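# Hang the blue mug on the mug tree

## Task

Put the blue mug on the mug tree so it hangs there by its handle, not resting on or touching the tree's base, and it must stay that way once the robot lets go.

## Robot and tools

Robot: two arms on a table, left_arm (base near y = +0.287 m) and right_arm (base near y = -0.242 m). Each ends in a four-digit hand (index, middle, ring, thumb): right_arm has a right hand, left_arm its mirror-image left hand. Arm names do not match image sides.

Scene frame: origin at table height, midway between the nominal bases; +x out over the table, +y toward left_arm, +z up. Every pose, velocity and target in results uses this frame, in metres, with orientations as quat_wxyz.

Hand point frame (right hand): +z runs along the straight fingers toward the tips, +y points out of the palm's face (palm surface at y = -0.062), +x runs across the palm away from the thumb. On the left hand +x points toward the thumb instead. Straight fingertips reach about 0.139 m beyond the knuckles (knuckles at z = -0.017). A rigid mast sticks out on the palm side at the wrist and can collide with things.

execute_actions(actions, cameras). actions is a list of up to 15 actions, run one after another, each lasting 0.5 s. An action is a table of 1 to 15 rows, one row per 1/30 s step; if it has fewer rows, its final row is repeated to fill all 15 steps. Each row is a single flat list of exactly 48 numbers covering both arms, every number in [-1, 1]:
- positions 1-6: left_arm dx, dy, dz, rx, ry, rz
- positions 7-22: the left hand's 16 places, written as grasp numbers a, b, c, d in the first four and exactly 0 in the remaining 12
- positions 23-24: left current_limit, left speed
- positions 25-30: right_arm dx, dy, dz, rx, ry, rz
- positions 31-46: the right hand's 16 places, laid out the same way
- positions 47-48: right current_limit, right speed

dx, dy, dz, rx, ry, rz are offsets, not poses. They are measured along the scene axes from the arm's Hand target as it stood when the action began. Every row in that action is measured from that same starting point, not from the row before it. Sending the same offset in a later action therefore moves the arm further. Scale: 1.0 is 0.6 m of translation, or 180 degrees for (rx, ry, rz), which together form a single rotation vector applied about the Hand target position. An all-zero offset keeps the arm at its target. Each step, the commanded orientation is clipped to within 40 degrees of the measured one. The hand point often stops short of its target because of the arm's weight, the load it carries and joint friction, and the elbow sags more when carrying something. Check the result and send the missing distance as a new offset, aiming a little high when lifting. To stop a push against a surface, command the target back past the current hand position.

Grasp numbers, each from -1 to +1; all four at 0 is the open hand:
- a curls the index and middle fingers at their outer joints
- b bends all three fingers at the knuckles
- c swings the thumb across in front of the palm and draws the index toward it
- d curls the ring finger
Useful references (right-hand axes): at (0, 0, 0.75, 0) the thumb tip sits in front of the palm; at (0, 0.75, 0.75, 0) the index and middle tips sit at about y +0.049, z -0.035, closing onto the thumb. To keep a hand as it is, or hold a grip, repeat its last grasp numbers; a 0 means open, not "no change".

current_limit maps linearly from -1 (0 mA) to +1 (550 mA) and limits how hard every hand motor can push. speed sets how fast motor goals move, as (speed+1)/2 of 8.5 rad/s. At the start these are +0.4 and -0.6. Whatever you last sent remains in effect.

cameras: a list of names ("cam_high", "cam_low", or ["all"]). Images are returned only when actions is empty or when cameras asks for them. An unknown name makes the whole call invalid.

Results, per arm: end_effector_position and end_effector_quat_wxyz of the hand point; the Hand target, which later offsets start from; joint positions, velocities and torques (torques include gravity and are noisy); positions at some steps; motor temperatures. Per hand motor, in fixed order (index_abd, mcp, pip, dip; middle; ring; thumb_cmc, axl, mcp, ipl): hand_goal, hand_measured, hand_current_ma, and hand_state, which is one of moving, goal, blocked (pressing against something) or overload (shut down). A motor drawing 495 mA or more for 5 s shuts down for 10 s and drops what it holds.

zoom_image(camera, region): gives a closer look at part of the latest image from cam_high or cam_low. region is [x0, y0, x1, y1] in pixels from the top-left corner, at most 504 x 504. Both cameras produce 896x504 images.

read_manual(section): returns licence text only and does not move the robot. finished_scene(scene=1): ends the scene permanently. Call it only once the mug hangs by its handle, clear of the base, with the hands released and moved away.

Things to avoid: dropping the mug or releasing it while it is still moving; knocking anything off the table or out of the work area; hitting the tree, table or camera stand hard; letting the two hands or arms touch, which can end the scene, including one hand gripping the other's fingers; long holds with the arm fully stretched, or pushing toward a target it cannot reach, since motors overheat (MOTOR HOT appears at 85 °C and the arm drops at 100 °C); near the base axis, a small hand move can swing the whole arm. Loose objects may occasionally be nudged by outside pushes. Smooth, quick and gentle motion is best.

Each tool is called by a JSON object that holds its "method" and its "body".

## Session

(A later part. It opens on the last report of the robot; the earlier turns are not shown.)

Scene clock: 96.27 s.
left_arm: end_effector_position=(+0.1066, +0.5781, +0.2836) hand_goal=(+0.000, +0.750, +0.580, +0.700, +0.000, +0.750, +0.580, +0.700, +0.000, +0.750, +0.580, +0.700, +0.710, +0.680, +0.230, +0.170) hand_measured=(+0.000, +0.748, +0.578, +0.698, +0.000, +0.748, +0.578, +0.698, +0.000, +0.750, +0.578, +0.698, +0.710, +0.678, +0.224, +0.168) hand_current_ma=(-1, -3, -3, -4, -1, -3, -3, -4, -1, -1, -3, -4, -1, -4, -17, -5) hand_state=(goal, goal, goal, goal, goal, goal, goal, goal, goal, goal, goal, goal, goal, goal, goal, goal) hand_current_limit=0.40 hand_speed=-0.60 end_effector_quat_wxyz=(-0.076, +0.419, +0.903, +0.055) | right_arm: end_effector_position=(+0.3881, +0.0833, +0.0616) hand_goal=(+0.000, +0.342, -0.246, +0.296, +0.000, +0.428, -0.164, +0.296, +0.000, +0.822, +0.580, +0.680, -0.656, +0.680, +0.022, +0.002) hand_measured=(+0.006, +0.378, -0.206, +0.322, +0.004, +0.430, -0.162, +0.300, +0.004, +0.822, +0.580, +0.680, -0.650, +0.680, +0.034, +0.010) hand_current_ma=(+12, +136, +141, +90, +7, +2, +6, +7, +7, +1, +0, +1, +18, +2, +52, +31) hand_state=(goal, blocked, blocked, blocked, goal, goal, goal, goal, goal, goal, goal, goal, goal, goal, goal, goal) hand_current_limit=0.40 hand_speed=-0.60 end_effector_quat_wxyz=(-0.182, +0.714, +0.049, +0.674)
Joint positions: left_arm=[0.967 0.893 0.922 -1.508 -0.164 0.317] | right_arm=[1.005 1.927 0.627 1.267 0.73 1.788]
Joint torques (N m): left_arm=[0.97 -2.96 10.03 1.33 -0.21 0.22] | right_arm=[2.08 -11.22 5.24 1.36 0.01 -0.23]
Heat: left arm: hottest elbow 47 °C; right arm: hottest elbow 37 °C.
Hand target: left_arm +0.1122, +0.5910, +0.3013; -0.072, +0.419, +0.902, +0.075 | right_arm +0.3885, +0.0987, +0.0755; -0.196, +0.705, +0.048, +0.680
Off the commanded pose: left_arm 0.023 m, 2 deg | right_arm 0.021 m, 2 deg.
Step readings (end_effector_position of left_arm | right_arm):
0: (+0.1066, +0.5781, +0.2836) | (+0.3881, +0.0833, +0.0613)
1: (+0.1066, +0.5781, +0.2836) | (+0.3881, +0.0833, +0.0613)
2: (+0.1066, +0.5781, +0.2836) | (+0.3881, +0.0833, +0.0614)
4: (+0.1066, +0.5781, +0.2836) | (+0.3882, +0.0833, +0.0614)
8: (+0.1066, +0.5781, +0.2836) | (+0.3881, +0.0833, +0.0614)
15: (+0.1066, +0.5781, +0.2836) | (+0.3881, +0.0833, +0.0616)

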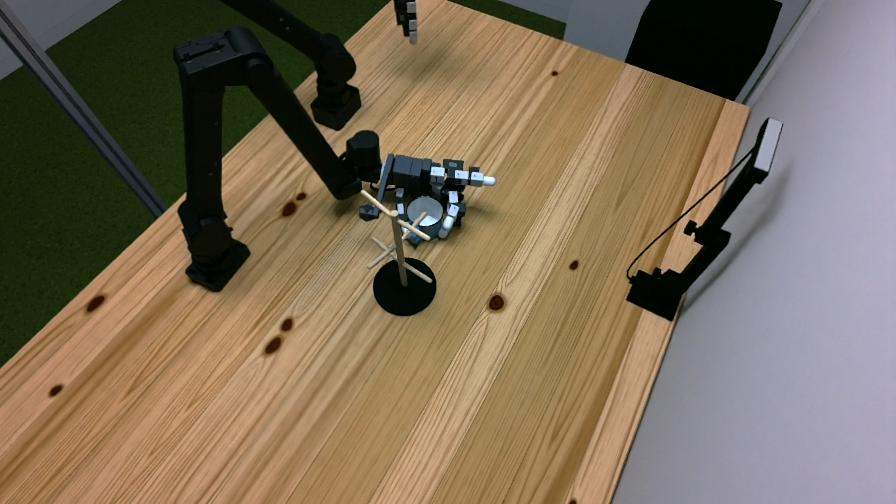

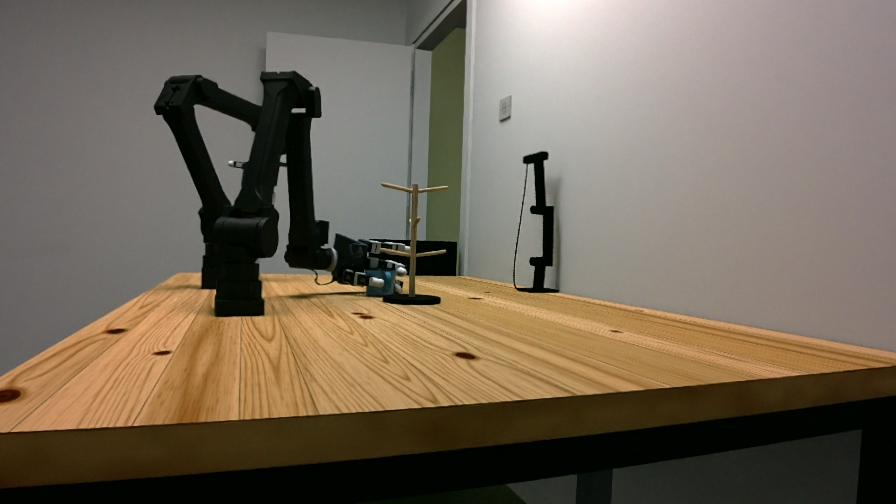

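{"method": "execute_actions", "body": {"actions": [[[0,0,0,0,0,0,0,0,0,0,0,0,0,0,0,0,0,0,0,0,0,0,0.4,-0.6,0,0,0,0,0,0,0.55,0.16,0.84,0,0,0,0,0,0,0,0,0,0,0,0,0,0.4,-0.6]],[[0,0,0,0,0,0,0,0,0,0,0,0,0,0,0,0,0,0,0,0,0,0,0.4,-0.6,0,0,0,0,0,0,0.62,0.2,0.86,0,0,0,0,0,0,0,0,0,0,0,0,0,0.4,-0.6]]], "cameras": ["cam_high", "cam_low"]}}

{"method": "zoom_image", "body": {"camera": "cam_high", "region": [360, 140, 480, 260]}}

{"method": "zoom_image", "body": {"camera": "cam_low", "region": [310, 220, 430, 310]}}

Scene clock: 97.87 s.
left_arm: end_effector_position=(+0.1066, +0.5781, +0.2836) hand_goal=(+0.000, +0.750, +0.580, +0.700, +0.000, +0.750, +0.580, +0.700, +0.000, +0.750, +0.580, +0.700, +0.710, +0.680, +0.230, +0.170) hand_measured=(+0.000, +0.748, +0.578, +0.698, +0.000, +0.748, +0.578, +0.698, +0.000, +0.750, +0.578, +0.698, +0.710, +0.678, +0.224, +0.168) hand_current_ma=(-1, -3, -3, -4, -1, -3, -3, -4, -1, -1, -3, -4, -1, -4, -17, -5) hand_state=(goal, goal, goal, goal, goal, goal, goal, goal, goal, goal, goal, goal, goal, goal, goal, goal) hand_current_limit=0.40 hand_speed=-0.60 end_effector_quat_wxyz=(-0.076, +0.419, +0.903, +0.055) | right_arm: end_effector_position=(+0.3883, +0.0836, +0.0625) hand_goal=(+0.000, +0.242, -0.390, +0.152, +0.000, +0.246, -0.452, +0.060, +0.000, +0.728, +0.580, +0.678, -0.690, +0.680, +0.016, -0.012) hand_measured=(+0.006, +0.372, -0.260, +0.202, +0.004, +0.372, -0.262, +0.116, +0.004, +0.728, +0.580, +0.680, -0.658, +0.674, +0.074, +0.002) hand_current_ma=(+12, +385, +385, +190, +7, +385, +385, +217, +7, +1, +0, +5, +117, -22, +299, +61) hand_state=(goal, blocked, blocked, blocked, goal, blocked, blocked, blocked, goal, goal, goal, goal, blocked, goal, blocked, goal) hand_current_limit=0.40 hand_speed=-0.60 end_effector_quat_wxyz=(-0.183, +0.714, +0.049, +0.674)
Joint positions: left_arm=[0.967 0.893 0.922 -1.508 -0.164 0.317] | right_arm=[1.005 1.925 0.627 1.267 0.729 1.788]
Joint torques (N m): left_arm=[1.03 -2.84 10.03 1.36 -0.2 0.23] | right_arm=[1.26 -10.81 5.01 1.14 0.1 -0.22]
Heat: left arm: hottest elbow 47 °C; right arm: hottest elbow 37 °C.
Hand target: left_arm +0.1122, +0.5910, +0.3013; -0.072, +0.419, +0.902, +0.075 | right_arm +0.3886, +0.0988, +0.0754; -0.196, +0.705, +0.048, +0.679
Off the commanded pose: left_arm 0.023 m, 2 deg | right_arm 0.020 m, 2 deg.
Step readings (end_effector_position of left_arm | right_arm):
0: (+0.1066, +0.5781, +0.2836) | (+0.3881, +0.0833, +0.0616)
1: (+0.1066, +0.5781, +0.2836) | (+0.3881, +0.0833, +0.0616)
2: (+0.1066, +0.5781, +0.2836) | (+0.3881, +0.0833, +0.0616)
4: (+0.1066, +0.5781, +0.2836) | (+0.3882, +0.0834, +0.0617)
8: (+0.1066, +0.5781, +0.2836) | (+0.3883, +0.0836, +0.0622)
15: (+0.1066, +0.5781, +0.2836) | (+0.3883, +0.0836, +0.0622)
16: (+0.1066, +0.5781, +0.2836) | (+0.3883, +0.0836, +0.0622)
17: (+0.1066, +0.5781, +0.2836) | (+0.3883, +0.0836, +0.0622)
19: (+0.1066, +0.5781, +0.2836) | (+0.3883, +0.0836, +0.0625)
23: (+0.1066, +0.5781, +0.2836) | (+0.3883, +0.0836, +0.0625)
30: (+0.1066, +0.5781, +0.2836) | (+0.3883, +0.0836, +0.0625)

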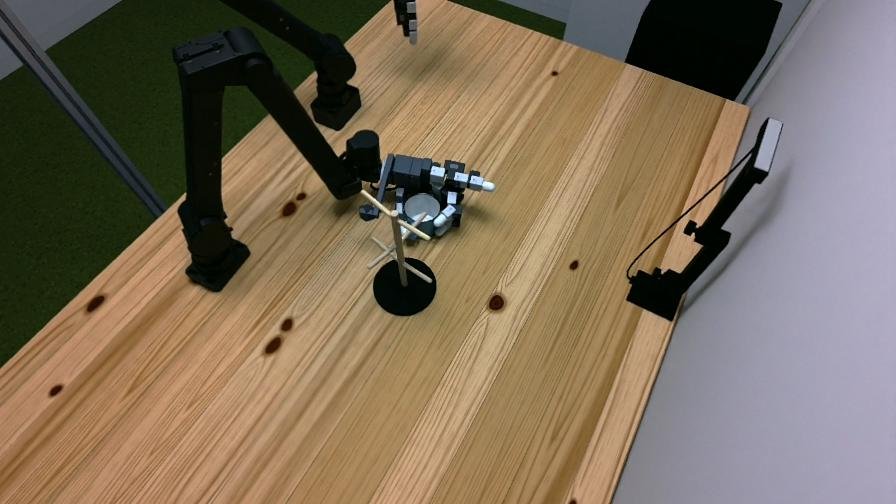

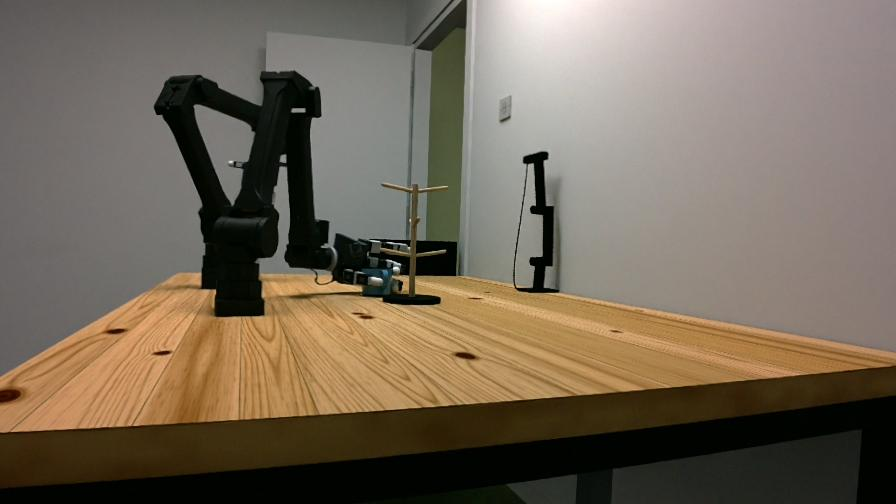

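Scaled by 4.200 from the camera's 896x504 image, which has a finer 1280x720 frame.

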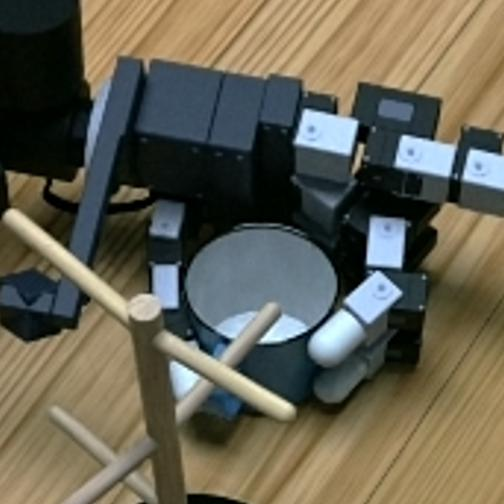

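Scaled by 4.200 from the camera's 896x504 image, which has a finer 1280x720 frame.

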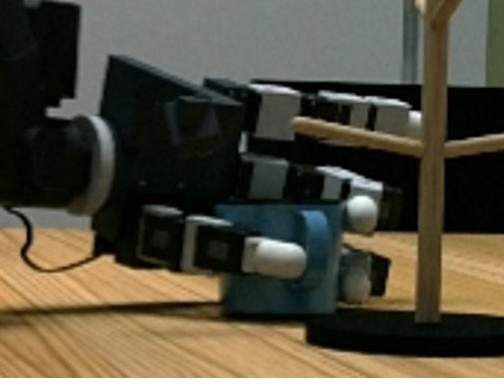

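{"method": "execute_actions", "body": {"actions": [[[0,0,0,0,0,0,0,0,0,0,0,0,0,0,0,0,0,0,0,0,0,0,0.4,-0.6,0,0,0.04,0,0,0,0.62,0.2,0.86,0,0,0,0,0,0,0,0,0,0,0,0,0,0.4,-0.6]],[[0,0,0,0,0,0,0,0,0,0,0,0,0,0,0,0,0,0,0,0,0,0,0.4,-0.6,0,0,0.06,0,0,0,0.62,0.2,0.86,0,0,0,0,0,0,0,0,0,0,0,0,0,0.4,-0.6]]], "cameras": ["cam_high", "cam_low"]}}

{"method": "zoom_image", "body": {"camera": "cam_high", "region": [360, 140, 480, 260]}}

{"method": "zoom_image", "body": {"camera": "cam_low", "region": [310, 200, 450, 310]}}

Scene clock: 100.03 s.
left_arm: end_effector_position=(+0.1066, +0.5781, +0.2836) hand_goal=(+0.000, +0.750, +0.580, +0.700, +0.000, +0.750, +0.580, +0.700, +0.000, +0.750, +0.580, +0.700, +0.710, +0.680, +0.230, +0.170) hand_measured=(+0.000, +0.748, +0.578, +0.698, +0.000, +0.748, +0.578, +0.698, +0.000, +0.750, +0.578, +0.698, +0.710, +0.678, +0.224, +0.168) hand_current_ma=(-1, -3, -3, -4, -1, -3, -3, -4, -1, -1, -3, -4, -1, -4, -17, -5) hand_state=(goal, goal, goal, goal, goal, goal, goal, goal, goal, goal, goal, goal, goal, goal, goal, goal) hand_current_limit=0.40 hand_speed=-0.60 end_effector_quat_wxyz=(-0.076, +0.419, +0.903, +0.055) | right_arm: end_effector_position=(+0.3890, +0.0849, +0.1237) hand_goal=(+0.000, +0.242, -0.390, +0.152, +0.000, +0.246, -0.452, +0.060, +0.000, +0.728, +0.580, +0.678, -0.690, +0.680, +0.016, -0.012) hand_measured=(+0.006, +0.352, -0.314, +0.188, +0.002, +0.316, -0.354, +0.088, +0.004, +0.728, +0.580, +0.680, -0.662, +0.682, +0.072, +0.000) hand_current_ma=(+12, +385, +302, +130, +4, +295, +385, +93, +7, +0, +0, +5, +97, +8, +289, +53) hand_state=(goal, blocked, blocked, blocked, goal, blocked, blocked, blocked, goal, goal, goal, goal, blocked, goal, blocked, goal) hand_current_limit=0.40 hand_speed=-0.60 end_effector_quat_wxyz=(-0.185, +0.712, +0.047, +0.675)
Joint positions: left_arm=[0.967 0.893 0.922 -1.508 -0.164 0.317] | right_arm=[1.005 1.723 0.627 1.07 0.729 1.789]
Joint torques (N m): left_arm=[0.97 -2.9 10 1.36 -0.19 0.23] | right_arm=[1.26 -9 6.37 1.24 0.08 -0.25]
Heat: left arm: hottest elbow 47 °C; right arm: hottest elbow 36 °C.
Hand target: left_arm +0.1122, +0.5910, +0.3013; -0.072, +0.419, +0.902, +0.075 | right_arm +0.3886, +0.0988, +0.1354; -0.196, +0.706, +0.048, +0.679
Off the commanded pose: left_arm 0.023 m, 2 deg | right_arm 0.018 m, 2 deg.
Step readings (end_effector_position of left_arm | right_arm):
0: (+0.1066, +0.5781, +0.2836) | (+0.3883, +0.0836, +0.0625)
1: (+0.1066, +0.5781, +0.2836) | (+0.3883, +0.0836, +0.0626)
2: (+0.1066, +0.5781, +0.2836) | (+0.3883, +0.0836, +0.0630)
4: (+0.1066, +0.5781, +0.2836) | (+0.3884, +0.0837, +0.0665)
8: (+0.1066, +0.5781, +0.2836) | (+0.3892, +0.0853, +0.0820)
15: (+0.1066, +0.5781, +0.2836) | (+0.3894, +0.0857, +0.0887)
16: (+0.1066, +0.5781, +0.2836) | (+0.3894, +0.0856, +0.0883)
17: (+0.1066, +0.5781, +0.2836) | (+0.3893, +0.0854, +0.0884)
19: (+0.1066, +0.5781, +0.2836) | (+0.3890, +0.0849, +0.0918)
23: (+0.1066, +0.5781, +0.2836) | (+0.3893, +0.0854, +0.1125)
30: (+0.1066, +0.5781, +0.2836) | (+0.3891, +0.0851, +0.1247)

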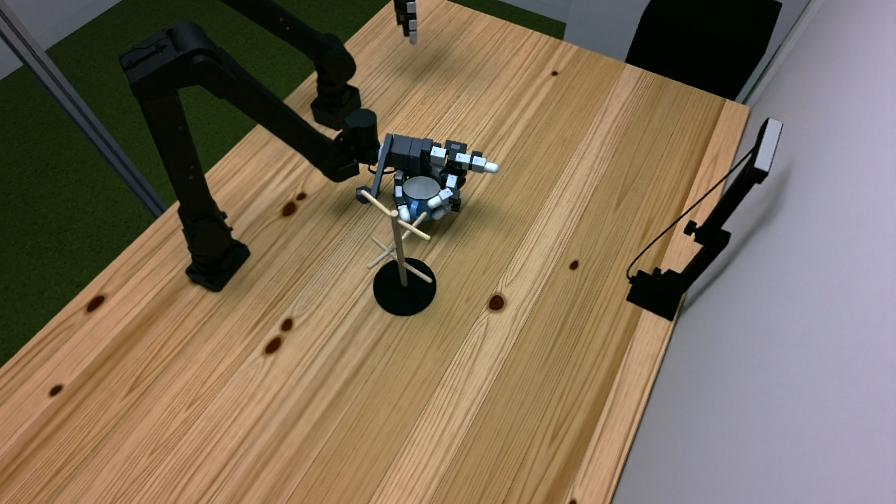

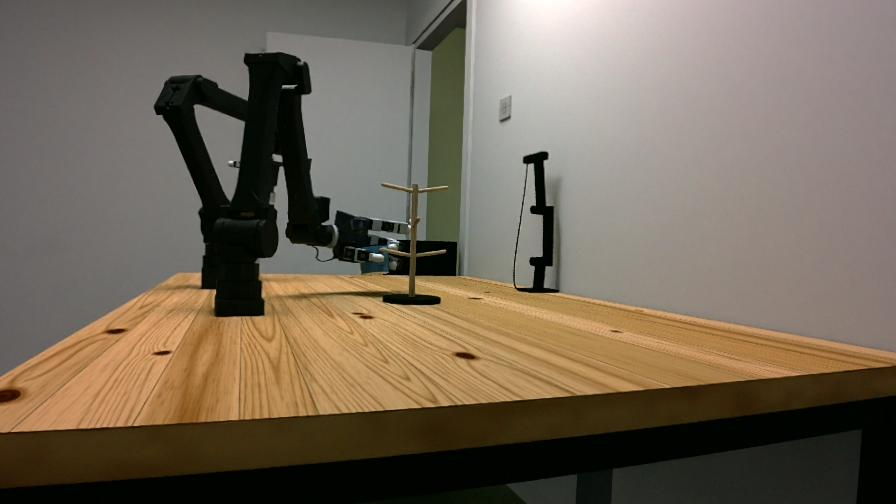

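Scaled by 4.200 from the camera's 896x504 image, which has a finer 1280x720 frame.

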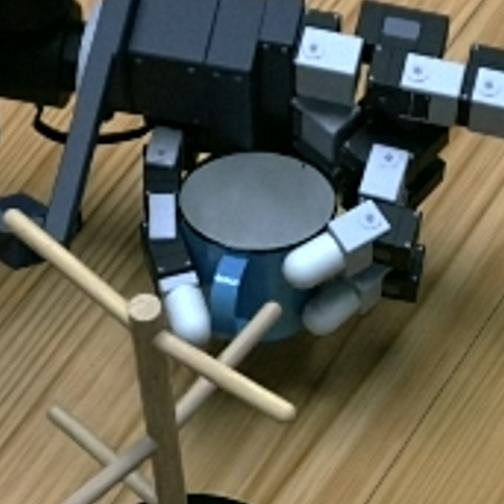

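Scaled by 3.600 from the camera's 896x504 image, which has a finer 1280x720 frame.

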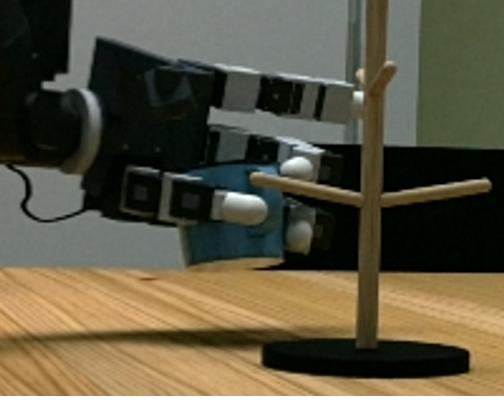

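{"method": "execute_actions", "body": {"actions": [], "cameras": ["all"]}}

Scene clock: 104.93 s.
left_arm: end_effector_position=(+0.1066, +0.5781, +0.2836) hand_goal=(+0.000, +0.750, +0.580, +0.700, +0.000, +0.750, +0.580, +0.700, +0.000, +0.750, +0.580, +0.700, +0.710, +0.680, +0.230, +0.170) hand_measured=(+0.000, +0.748, +0.578, +0.698, +0.000, +0.748, +0.578, +0.698, +0.000, +0.750, +0.578, +0.698, +0.710, +0.678, +0.224, +0.168) hand_current_ma=(-1, -3, -3, -4, -1, -3, -3, -4, -1, -1, -3, -4, -1, -4, -17, -5) hand_state=(goal, goal, goal, goal, goal, goal, goal, goal, goal, goal, goal, goal, goal, goal, goal, goal) hand_current_limit=0.40 hand_speed=-0.60 end_effector_quat_wxyz=(-0.076, +0.419, +0.903, +0.055) | right_arm: end_effector_position=(+0.3890, +0.0849, +0.1237) hand_goal=(+0.000, +0.242, -0.390, +0.152, +0.000, +0.246, -0.452, +0.060, +0.000, +0.728, +0.580, +0.678, -0.690, +0.680, +0.016, -0.012) hand_measured=(+0.006, +0.352, -0.314, +0.188, +0.002, +0.316, -0.354, +0.088, +0.004, +0.728, +0.580, +0.680, -0.662, +0.682, +0.072, +0.000) hand_current_ma=(+12, +385, +302, +130, +4, +295, +385, +93, +7, +0, +0, +5, +97, +8, +289, +53) hand_state=(goal, blocked, blocked, blocked, goal, blocked, blocked, blocked, goal, goal, goal, goal, blocked, goal, blocked, goal) hand_current_limit=0.40 hand_speed=-0.60 end_effector_quat_wxyz=(-0.185, +0.712, +0.047, +0.675)
Joint positions: left_arm=[0.967 0.893 0.922 -1.508 -0.164 0.317] | right_arm=[1.005 1.723 0.627 1.07 0.729 1.789]
Joint velocities: within noise
Joint torques (N m): left_arm=[1.03 -2.84 10.02 1.33 -0.2 0.23] | right_arm=[1.14 -9.7 6.27 1.1 0 -0.29]
Motor temperatures (°C): left_arm=[30 28 47 30 29 29] | right_arm=[35 33 36 34 28 26]
Heat: left arm: hottest elbow 47 °C; right arm: hottest elbow 36 °C.
Hand target: left_arm +0.1122, +0.5910, +0.3013; -0.072, +0.419, +0.902, +0.075 | right_arm +0.3886, +0.0988, +0.1355; -0.196, +0.705, +0.048, +0.679
Off the commanded pose: left_arm 0.023 m, 2 deg | right_arm 0.018 m, 2 deg.

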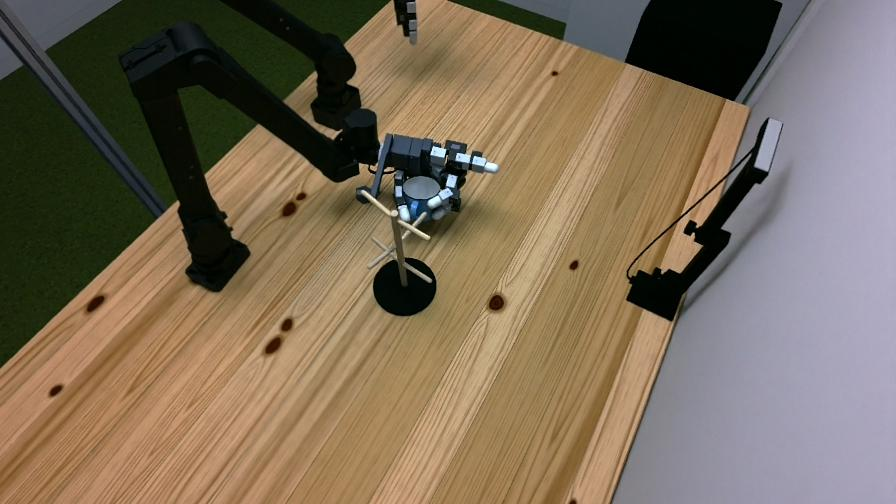

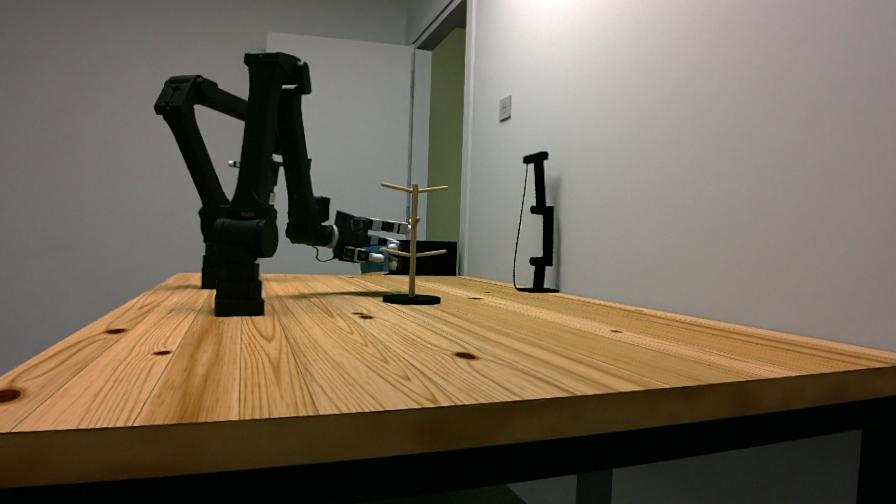

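{"method": "zoom_image", "body": {"camera": "cam_high", "region": [340, 120, 508, 320]}}

{"method": "zoom_image", "body": {"camera": "cam_low", "region": [320, 170, 480, 310]}}

Scaled by 2.520 from the camera's 896x504 image, which has a finer 1280x720 frame.

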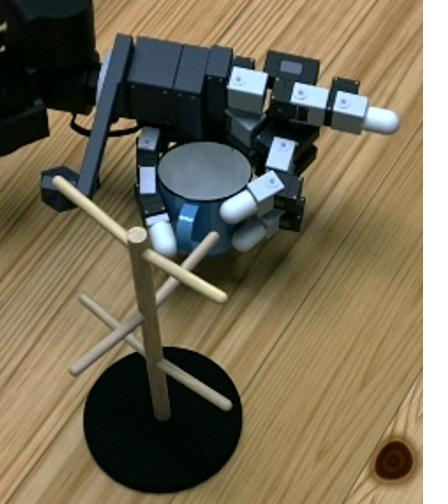

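Scaled by 3.150 from the camera's 896x504 image, which has a finer 1280x720 frame.

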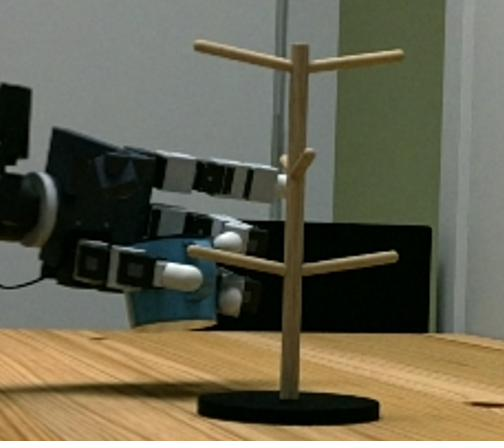

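{"method": "zoom_image", "body": {"camera": "cam_high", "region": [380, 150, 480, 240]}}

{"method": "zoom_image", "body": {"camera": "cam_low", "region": [340, 210, 430, 290]}}

Scaled by 5.040 from the camera's 896x504 image, which has a finer 1280x720 frame.

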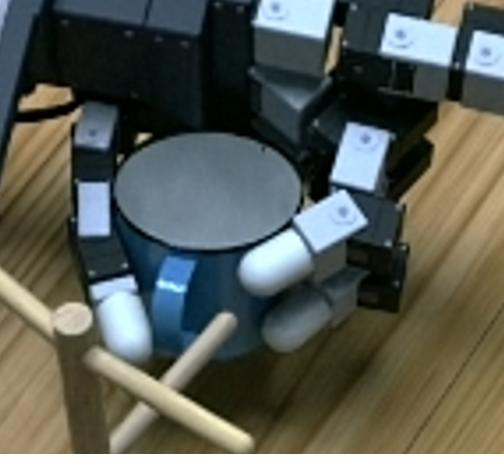

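Scaled by 5.600 from the camera's 896x504 image, which has a finer 1280x720 frame.

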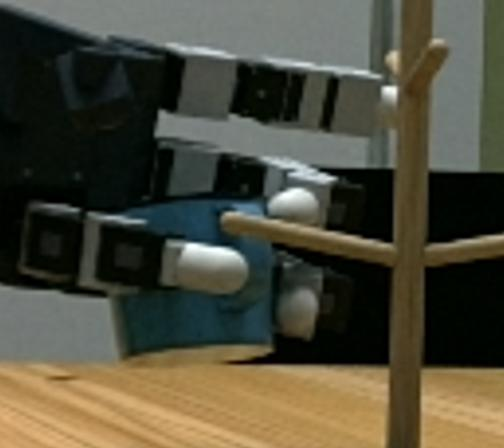

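{"method": "execute_actions", "body": {"actions": [[[0,0,0,0,0,0,0,0,0,0,0,0,0,0,0,0,0,0,0,0,0,0,0.4,-0.6,-0.0167,0.005,0.03,0,0,-0.0204,0.62,0.2,0.86,0,0,0,0,0,0,0,0,0,0,0,0,0,0.4,-0.6]],[[0,0,0,0,0,0,0,0,0,0,0,0,0,0,0,0,0,0,0,0,0,0,0.4,-0.6,-0.0167,0.005,0.04,0,0,-0.0204,0.62,0.2,0.86,0,0,0,0,0,0,0,0,0,0,0,0,0,0.4,-0.6]],[[0,0,0,0,0,0,0,0,0,0,0,0,0,0,0,0,0,0,0,0,0,0,0.4,-0.6,-0.0167,0.005,0.04,0,0,-0.0204,0.62,0.2,0.86,0,0,0,0,0,0,0,0,0,0,0,0,0,0.4,-0.6]]], "cameras": []}}

Scene clock: 126.67 s.
left_arm: end_effector_position=(+0.1066, +0.5781, +0.2836) hand_goal=(+0.000, +0.750, +0.580, +0.700, +0.000, +0.750, +0.580, +0.700, +0.000, +0.750, +0.580, +0.700, +0.710, +0.680, +0.230, +0.170) hand_measured=(+0.000, +0.748, +0.578, +0.698, +0.000, +0.748, +0.578, +0.698, +0.000, +0.750, +0.578, +0.698, +0.710, +0.678, +0.224, +0.168) hand_current_ma=(-1, -3, -3, -4, -1, -3, -3, -4, -1, -1, -3, -4, -1, -4, -17, -5) hand_state=(goal, goal, goal, goal, goal, goal, goal, goal, goal, goal, goal, goal, goal, goal, goal, goal) hand_current_limit=0.40 hand_speed=-0.60 end_effector_quat_wxyz=(-0.076, +0.419, +0.903, +0.055) | right_arm: end_effector_position=(+0.3581, +0.0921, +0.1814) hand_goal=(+0.000, +0.242, -0.390, +0.152, +0.000, +0.246, -0.452, +0.060, +0.000, +0.728, +0.580, +0.678, -0.690, +0.680, +0.016, -0.012) hand_measured=(+0.006, +0.352, -0.314, +0.188, +0.002, +0.316, -0.354, +0.088, +0.004, +0.728, +0.580, +0.680, -0.662, +0.682, +0.072, +0.000) hand_current_ma=(+12, +385, +302, +130, +4, +295, +385, +93, +7, -1, +0, +5, +97, +8, +289, +53) hand_state=(goal, blocked, blocked, blocked, goal, blocked, blocked, blocked, goal, goal, goal, goal, blocked, goal, blocked, goal) hand_current_limit=0.40 hand_speed=-0.60 end_effector_quat_wxyz=(-0.113, +0.715, -0.012, +0.689)
Joint positions: left_arm=[0.967 0.893 0.922 -1.508 -0.164 0.317] | right_arm=[1.105 1.609 0.733 0.83 1.015 1.789]
Joint torques (N m): left_arm=[0.85 -2.9 10.07 1.32 -0.19 0.22] | right_arm=[1.44 -9.93 8.25 0.96 0.19 -0.24]
Heat: left arm: hottest elbow 49 °C; right arm: hottest elbow 36 °C.
Hand target: left_arm +0.1122, +0.5910, +0.3013; -0.072, +0.419, +0.902, +0.075 | right_arm +0.3584, +0.1077, +0.2013; -0.130, +0.707, -0.020, +0.695
Off the commanded pose: left_arm 0.023 m, 2 deg | right_arm 0.025 m, 2 deg.
Step readings (end_effector_position of left_arm | right_arm):
0: (+0.1066, +0.5781, +0.2836) | (+0.3890, +0.0849, +0.1237)
1: (+0.1066, +0.5781, +0.2836) | (+0.3888, +0.0847, +0.1236)
2: (+0.1066, +0.5781, +0.2836) | (+0.3879, +0.0830, +0.1233)
4: (+0.1066, +0.5781, +0.2836) | (+0.3846, +0.0786, +0.1230)
8: (+0.1066, +0.5781, +0.2836) | (+0.3783, +0.0804, +0.1269)
15: (+0.1066, +0.5781, +0.2836) | (+0.3767, +0.0865, +0.1348)
16: (+0.1066, +0.5781, +0.2836) | (+0.3767, +0.0860, +0.1347)
17: (+0.1066, +0.5781, +0.2836) | (+0.3758, +0.0842, +0.1351)
19: (+0.1066, +0.5781, +0.2836) | (+0.3730, +0.0805, +0.1374)
23: (+0.1066, +0.5781, +0.2836) | (+0.3695, +0.0829, +0.1493)
30: (+0.1066, +0.5781, +0.2836) | (+0.3678, +0.0898, +0.1599)
31: (+0.1066, +0.5781, +0.2836) | (+0.3676, +0.0891, +0.1596)
32: (+0.1066, +0.5781, +0.2836) | (+0.3667, +0.0872, +0.1598)
34: (+0.1066, +0.5781, +0.2836) | (+0.3637, +0.0839, +0.1616)
38: (+0.1066, +0.5781, +0.2836) | (+0.3602, +0.0866, +0.1717)
45: (+0.1066, +0.5781, +0.2836) | (+0.3582, +0.0926, +0.1818)
No camera images: "cameras" was empty.

{"method": "execute_actions", "body": {"actions": [[[0,0,0,0,0,0,0,0,0,0,0,0,0,0,0,0,0,0,0,0,0,0,0.4,-0.6,-0.02,-0.005,0.04,0,0,-0.0204,0.62,0.2,0.86,0,0,0,0,0,0,0,0,0,0,0,0,0,0.4,-0.6]],[[0,0,0,0,0,0,0,0,0,0,0,0,0,0,0,0,0,0,0,0,0,0,0.4,-0.6,-0.02,-0.01,0.04,0,0,-0.0204,0.62,0.2,0.86,0,0,0,0,0,0,0,0,0,0,0,0,0,0.4,-0.6]],[[0,0,0,0,0,0,0,0,0,0,0,0,0,0,0,0,0,0,0,0,0,0,0.4,-0.6,-0.02,-0.015,0.04,0,0,-0.0204,0.62,0.2,0.86,0,0,0,0,0,0,0,0,0,0,0,0,0,0.4,-0.6]],[[0,0,0,0,0,0,0,0,0,0,0,0,0,0,0,0,0,0,0,0,0,0,0.4,-0.6,0,-0.02,0.03,-0.02,0,0,0.62,0.2,0.86,0,0,0,0,0,0,0,0,0,0,0,0,0,0.4,-0.6]]], "cameras": ["all"]}}

Scene clock: 129.77 s.
left_arm: end_effector_position=(+0.1066, +0.5781, +0.2836) hand_goal=(+0.000, +0.750, +0.580, +0.700, +0.000, +0.750, +0.580, +0.700, +0.000, +0.750, +0.580, +0.700, +0.710, +0.680, +0.230, +0.170) hand_measured=(+0.000, +0.748, +0.578, +0.698, +0.000, +0.748, +0.578, +0.698, +0.000, +0.750, +0.578, +0.698, +0.710, +0.678, +0.224, +0.168) hand_current_ma=(-1, -3, -3, -4, -1, -3, -3, -4, -1, -1, -3, -4, -1, -4, -17, -5) hand_state=(goal, goal, goal, goal, goal, goal, goal, goal, goal, goal, goal, goal, goal, goal, goal, goal) hand_current_limit=0.40 hand_speed=-0.60 end_effector_quat_wxyz=(-0.076, +0.419, +0.903, +0.055) | right_arm: end_effector_position=(+0.3221, +0.0676, +0.2702) hand_goal=(+0.000, +0.242, -0.390, +0.152, +0.000, +0.246, -0.452, +0.060, +0.000, +0.728, +0.580, +0.678, -0.690, +0.680, +0.016, -0.012) hand_measured=(+0.006, +0.352, -0.314, +0.188, +0.002, +0.316, -0.354, +0.088, +0.004, +0.728, +0.580, +0.680, -0.662, +0.682, +0.072, +0.000) hand_current_ma=(+12, +385, +302, +130, +4, +295, +385, +93, +7, -1, +0, +5, +97, +8, +289, +53) hand_state=(goal, blocked, blocked, blocked, goal, blocked, blocked, blocked, goal, goal, goal, goal, blocked, goal, blocked, goal) hand_current_limit=0.40 hand_speed=-0.60 end_effector_quat_wxyz=(-0.029, +0.708, -0.063, +0.703)
Joint positions: left_arm=[0.967 0.893 0.922 -1.508 -0.164 0.317] | right_arm=[1.165 1.436 0.823 0.578 1.268 1.735]
Joint torques (N m): left_arm=[0.97 -2.96 9.98 1.33 -0.19 0.22] | right_arm=[0.38 -9.11 9.68 0.32 -0.05 -0.43]
Heat: left arm: hottest elbow 49 °C; right arm: hottest elbow 37 °C.
Hand target: left_arm +0.1122, +0.5910, +0.3013; -0.072, +0.419, +0.902, +0.075 | right_arm +0.3225, +0.0777, +0.2913; -0.040, +0.703, -0.065, +0.707
Off the commanded pose: left_arm 0.023 m, 2 deg | right_arm 0.023 m, 1 deg.
Step readings (end_effector_position of left_arm | right_arm):
0: (+0.1066, +0.5781, +0.2836) | (+0.3581, +0.0921, +0.1814)
1: (+0.1066, +0.5781, +0.2836) | (+0.3580, +0.0917, +0.1814)
2: (+0.1066, +0.5781, +0.2836) | (+0.3568, +0.0898, +0.1819)
4: (+0.1066, +0.5781, +0.2836) | (+0.3534, +0.0862, +0.1843)
8: (+0.1066, +0.5781, +0.2836) | (+0.3491, +0.0853, +0.1948)
15: (+0.1066, +0.5781, +0.2836) | (+0.3472, +0.0893, +0.2050)
16: (+0.1066, +0.5781, +0.2836) | (+0.3470, +0.0890, +0.2049)
17: (+0.1066, +0.5781, +0.2836) | (+0.3456, +0.0870, +0.2053)
19: (+0.1066, +0.5781, +0.2836) | (+0.3415, +0.0833, +0.2073)
23: (+0.1066, +0.5781, +0.2836) | (+0.3376, +0.0808, +0.2177)
30: (+0.1066, +0.5781, +0.2836) | (+0.3360, +0.0837, +0.2283)
31: (+0.1066, +0.5781, +0.2836) | (+0.3357, +0.0834, +0.2282)
32: (+0.1066, +0.5781, +0.2836) | (+0.3342, +0.0814, +0.2286)
34: (+0.1066, +0.5781, +0.2836) | (+0.3304, +0.0773, +0.2306)
38: (+0.1066, +0.5781, +0.2836) | (+0.3260, +0.0737, +0.2408)
45: (+0.1066, +0.5781, +0.2836) | (+0.3244, +0.0755, +0.2516)
46: (+0.1066, +0.5781, +0.2836) | (+0.3243, +0.0755, +0.2515)
47: (+0.1066, +0.5781, +0.2836) | (+0.3242, +0.0751, +0.2517)
49: (+0.1066, +0.5781, +0.2836) | (+0.3239, +0.0739, +0.2537)
53: (+0.1066, +0.5781, +0.2836) | (+0.3229, +0.0703, +0.2630)
60: (+0.1066, +0.5781, +0.2836) | (+0.3221, +0.0678, +0.2699)

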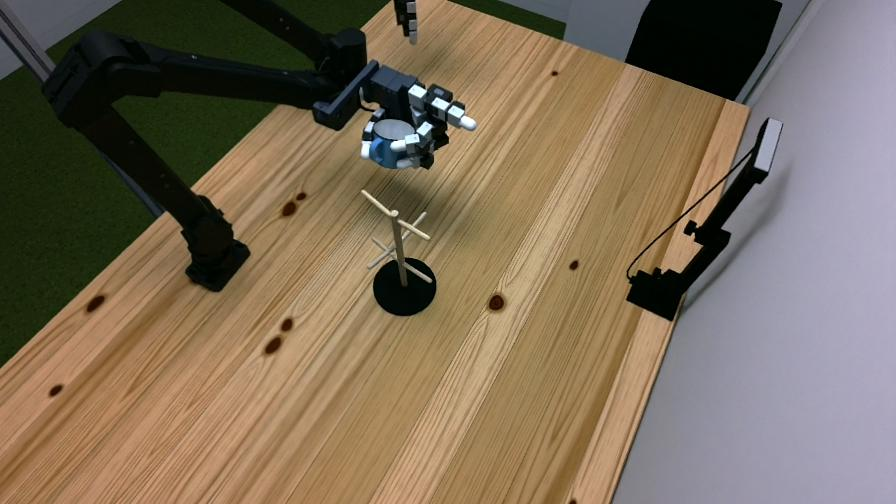

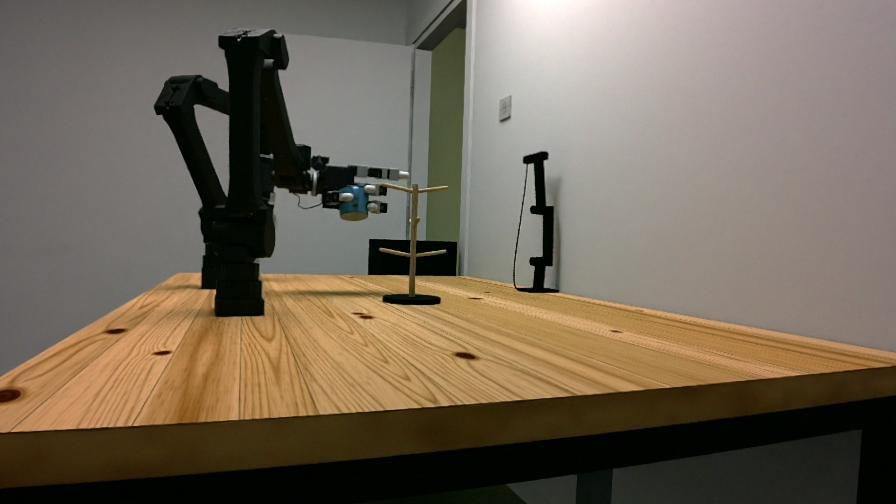

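{"method": "zoom_image", "body": {"camera": "cam_high", "region": [340, 90, 440, 180]}}

{"method": "zoom_image", "body": {"camera": "cam_low", "region": [310, 150, 400, 230]}}

Scaled by 5.040 from the camera's 896x504 image, which has a finer 1280x720 frame.

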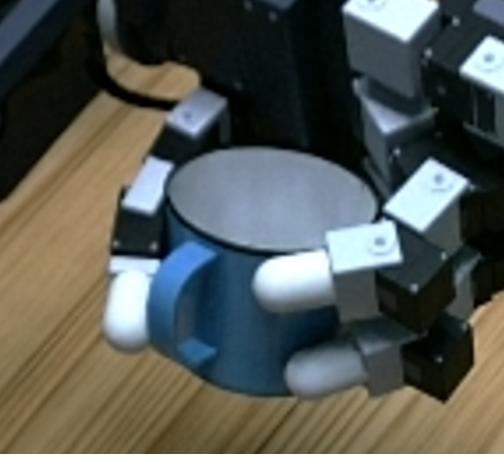

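Scaled by 5.600 from the camera's 896x504 image, which has a finer 1280x720 frame.

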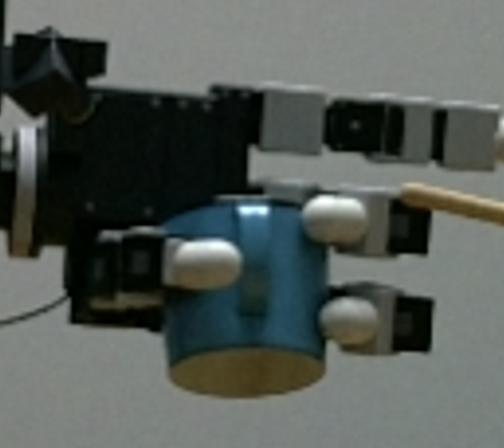

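{"method": "zoom_image", "body": {"camera": "cam_high", "region": [358, 112, 418, 172]}}

{"method": "zoom_image", "body": {"camera": "cam_low", "region": [326, 176, 386, 226]}}

Scaled by 8.400 from the camera's 896x504 image, which has a finer 1280x720 frame.

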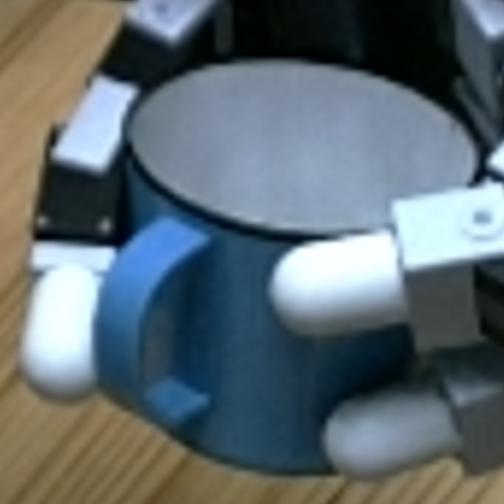

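Scaled by 8.400 from the camera's 896x504 image, which has a finer 1280x720 frame.

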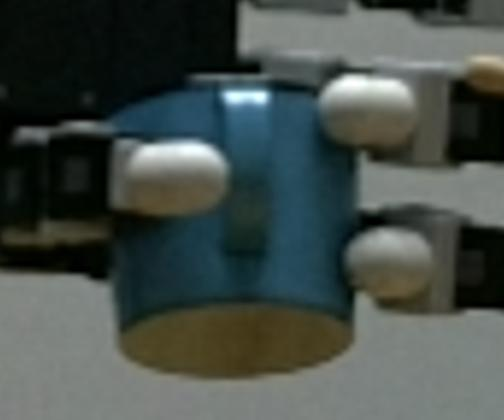

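{"method": "execute_actions", "body": {"actions": [[[0,0,0,0,0,0,0,0,0,0,0,0,0,0,0,0,0,0,0,0,0,0,0.4,-0.6,-0.01,-0.035,0.008,-0.014,0.0024,0,0.62,0.2,0.86,0,0,0,0,0,0,0,0,0,0,0,0,0,0.4,-0.6]],[[0,0,0,0,0,0,0,0,0,0,0,0,0,0,0,0,0,0,0,0,0,0,0.4,-0.6,-0.01,-0.035,0.008,-0.014,0.0024,0,0.62,0.2,0.86,0,0,0,0,0,0,0,0,0,0,0,0,0,0.4,-0.6]],[[0,0,0,0,0,0,0,0,0,0,0,0,0,0,0,0,0,0,0,0,0,0,0.4,-0.6,-0.01,-0.035,0.008,-0.014,0.0024,0,0.62,0.2,0.86,0,0,0,0,0,0,0,0,0,0,0,0,0,0.4,-0.6]],[[0,0,0,0,0,0,0,0,0,0,0,0,0,0,0,0,0,0,0,0,0,0,0.4,-0.6,0,-0.025,0.008,-0.014,0.0024,0,0.62,0.2,0.86,0,0,0,0,0,0,0,0,0,0,0,0,0,0.4,-0.6]]], "cameras": ["all"]}}

{"method": "zoom_image", "body": {"camera": "cam_high", "region": [330, 130, 430, 230]}}

{"method": "zoom_image", "body": {"camera": "cam_low", "region": [320, 150, 430, 240]}}

Scene clock: 141.57 s.
left_arm: end_effector_position=(+0.1066, +0.5781, +0.2836) hand_goal=(+0.000, +0.750, +0.580, +0.700, +0.000, +0.750, +0.580, +0.700, +0.000, +0.750, +0.580, +0.700, +0.710, +0.680, +0.230, +0.170) hand_measured=(+0.000, +0.748, +0.578, +0.698, +0.000, +0.748, +0.578, +0.698, +0.000, +0.750, +0.578, +0.698, +0.710, +0.678, +0.224, +0.168) hand_current_ma=(-1, -3, -3, -4, -1, -3, -3, -4, -1, -1, -3, -4, -1, -4, -17, -5) hand_state=(goal, goal, goal, goal, goal, goal, goal, goal, goal, goal, goal, goal, goal, goal, goal, goal) hand_current_limit=0.40 hand_speed=-0.60 end_effector_quat_wxyz=(-0.076, +0.419, +0.903, +0.055) | right_arm: end_effector_position=(+0.3009, +0.0047, +0.3018) hand_goal=(+0.000, +0.242, -0.390, +0.152, +0.000, +0.246, -0.452, +0.060, +0.000, +0.728, +0.580, +0.678, -0.690, +0.680, +0.016, -0.012) hand_measured=(+0.006, +0.352, -0.314, +0.188, +0.002, +0.316, -0.354, +0.088, +0.004, +0.728, +0.580, +0.680, -0.662, +0.682, +0.072, +0.000) hand_current_ma=(+12, +385, +302, +130, +4, +295, +385, +93, +7, -1, +0, +5, +97, +8, +289, +53) hand_state=(goal, blocked, blocked, blocked, goal, blocked, blocked, blocked, goal, goal, goal, goal, blocked, goal, blocked, goal) hand_current_limit=0.40 hand_speed=-0.60 end_effector_quat_wxyz=(+0.015, +0.716, -0.004, +0.698)
Joint positions: left_arm=[0.967 0.893 0.922 -1.508 -0.164 0.317] | right_arm=[1.165 1.213 0.695 0.439 1.249 1.63]
Joint torques (N m): left_arm=[1.03 -3.19 10.04 1.36 -0.2 0.23] | right_arm=[-0.62 -5.3 7.62 0.69 0.07 -0.41]
Heat: left arm: hottest elbow 50 °C; right arm: hottest elbow 37 °C.
Hand target: left_arm +0.1122, +0.5910, +0.3013; -0.072, +0.419, +0.902, +0.075 | right_arm +0.3044, -0.0004, +0.3106; +0.023, +0.715, -0.004, +0.699
Off the commanded pose: left_arm 0.023 m, 2 deg | right_arm 0.011 m, 1 deg.
Step readings (end_effector_position of left_arm | right_arm):
0: (+0.1066, +0.5781, +0.2836) | (+0.3221, +0.0676, +0.2703)
1: (+0.1066, +0.5781, +0.2836) | (+0.3221, +0.0675, +0.2703)
2: (+0.1066, +0.5781, +0.2836) | (+0.3220, +0.0673, +0.2707)
4: (+0.1066, +0.5781, +0.2836) | (+0.3216, +0.0660, +0.2735)
8: (+0.1066, +0.5781, +0.2836) | (+0.3196, +0.0599, +0.2825)
15: (+0.1066, +0.5781, +0.2836) | (+0.3184, +0.0564, +0.2887)
16: (+0.1066, +0.5781, +0.2836) | (+0.3183, +0.0561, +0.2883)
17: (+0.1066, +0.5781, +0.2836) | (+0.3181, +0.0553, +0.2877)
19: (+0.1066, +0.5781, +0.2836) | (+0.3163, +0.0501, +0.2861)
23: (+0.1066, +0.5781, +0.2836) | (+0.3125, +0.0393, +0.2864)
30: (+0.1066, +0.5781, +0.2836) | (+0.3114, +0.0361, +0.2916)
31: (+0.1066, +0.5781, +0.2836) | (+0.3113, +0.0359, +0.2914)
32: (+0.1066, +0.5781, +0.2836) | (+0.3111, +0.0353, +0.2913)
34: (+0.1066, +0.5781, +0.2836) | (+0.3094, +0.0302, +0.2907)
38: (+0.1066, +0.5781, +0.2836) | (+0.3055, +0.0192, +0.2926)
45: (+0.1066, +0.5781, +0.2836) | (+0.3044, +0.0159, +0.2973)
46: (+0.1066, +0.5781, +0.2836) | (+0.3044, +0.0159, +0.2971)
47: (+0.1066, +0.5781, +0.2836) | (+0.3044, +0.0157, +0.2972)
49: (+0.1066, +0.5781, +0.2836) | (+0.3037, +0.0133, +0.2968)
53: (+0.1066, +0.5781, +0.2836) | (+0.3014, +0.0066, +0.2985)
60: (+0.1066, +0.5781, +0.2836) | (+0.3009, +0.0047, +0.3018)

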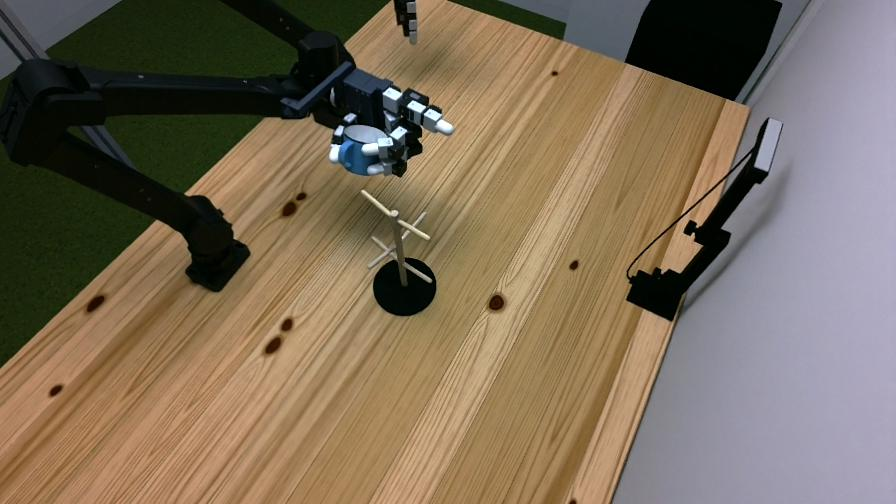

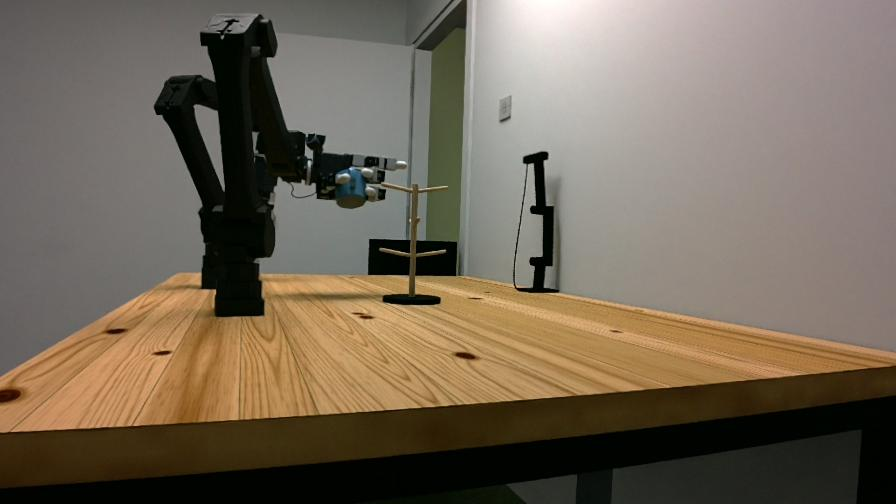

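Scaled by 5.040 from the camera's 896x504 image, which has a finer 1280x720 frame.

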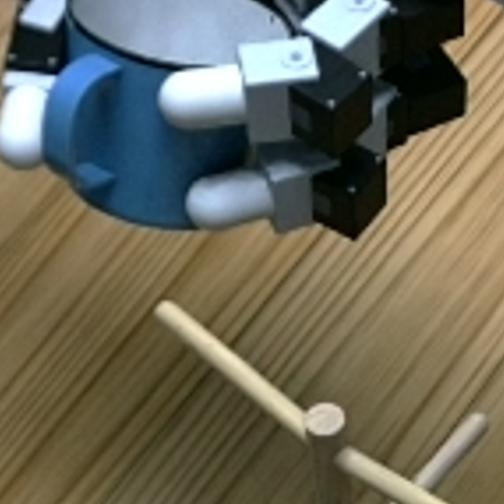

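Scaled by 4.582 from the camera's 896x504 image, which has a finer 1280x720 frame.

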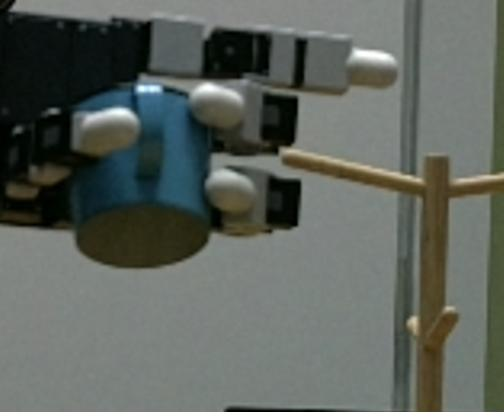

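{"method": "zoom_image", "body": {"camera": "cam_high", "region": [325, 120, 385, 180]}}

{"method": "zoom_image", "body": {"camera": "cam_low", "region": [328, 160, 388, 220]}}

Scaled by 8.400 from the camera's 896x504 image, which has a finer 1280x720 frame.

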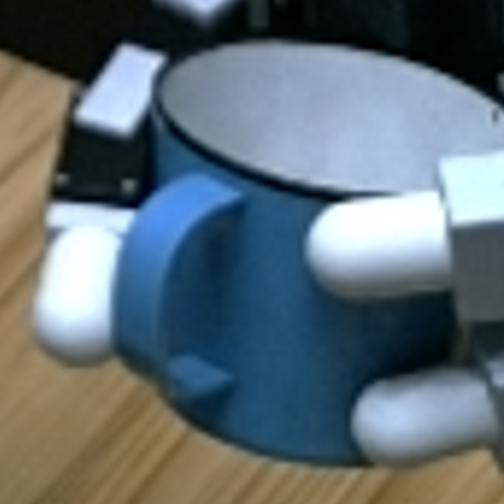

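Scaled by 8.400 from the camera's 896x504 image, which has a finer 1280x720 frame.

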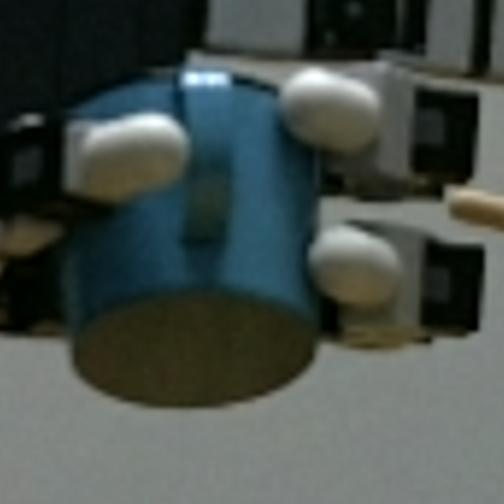

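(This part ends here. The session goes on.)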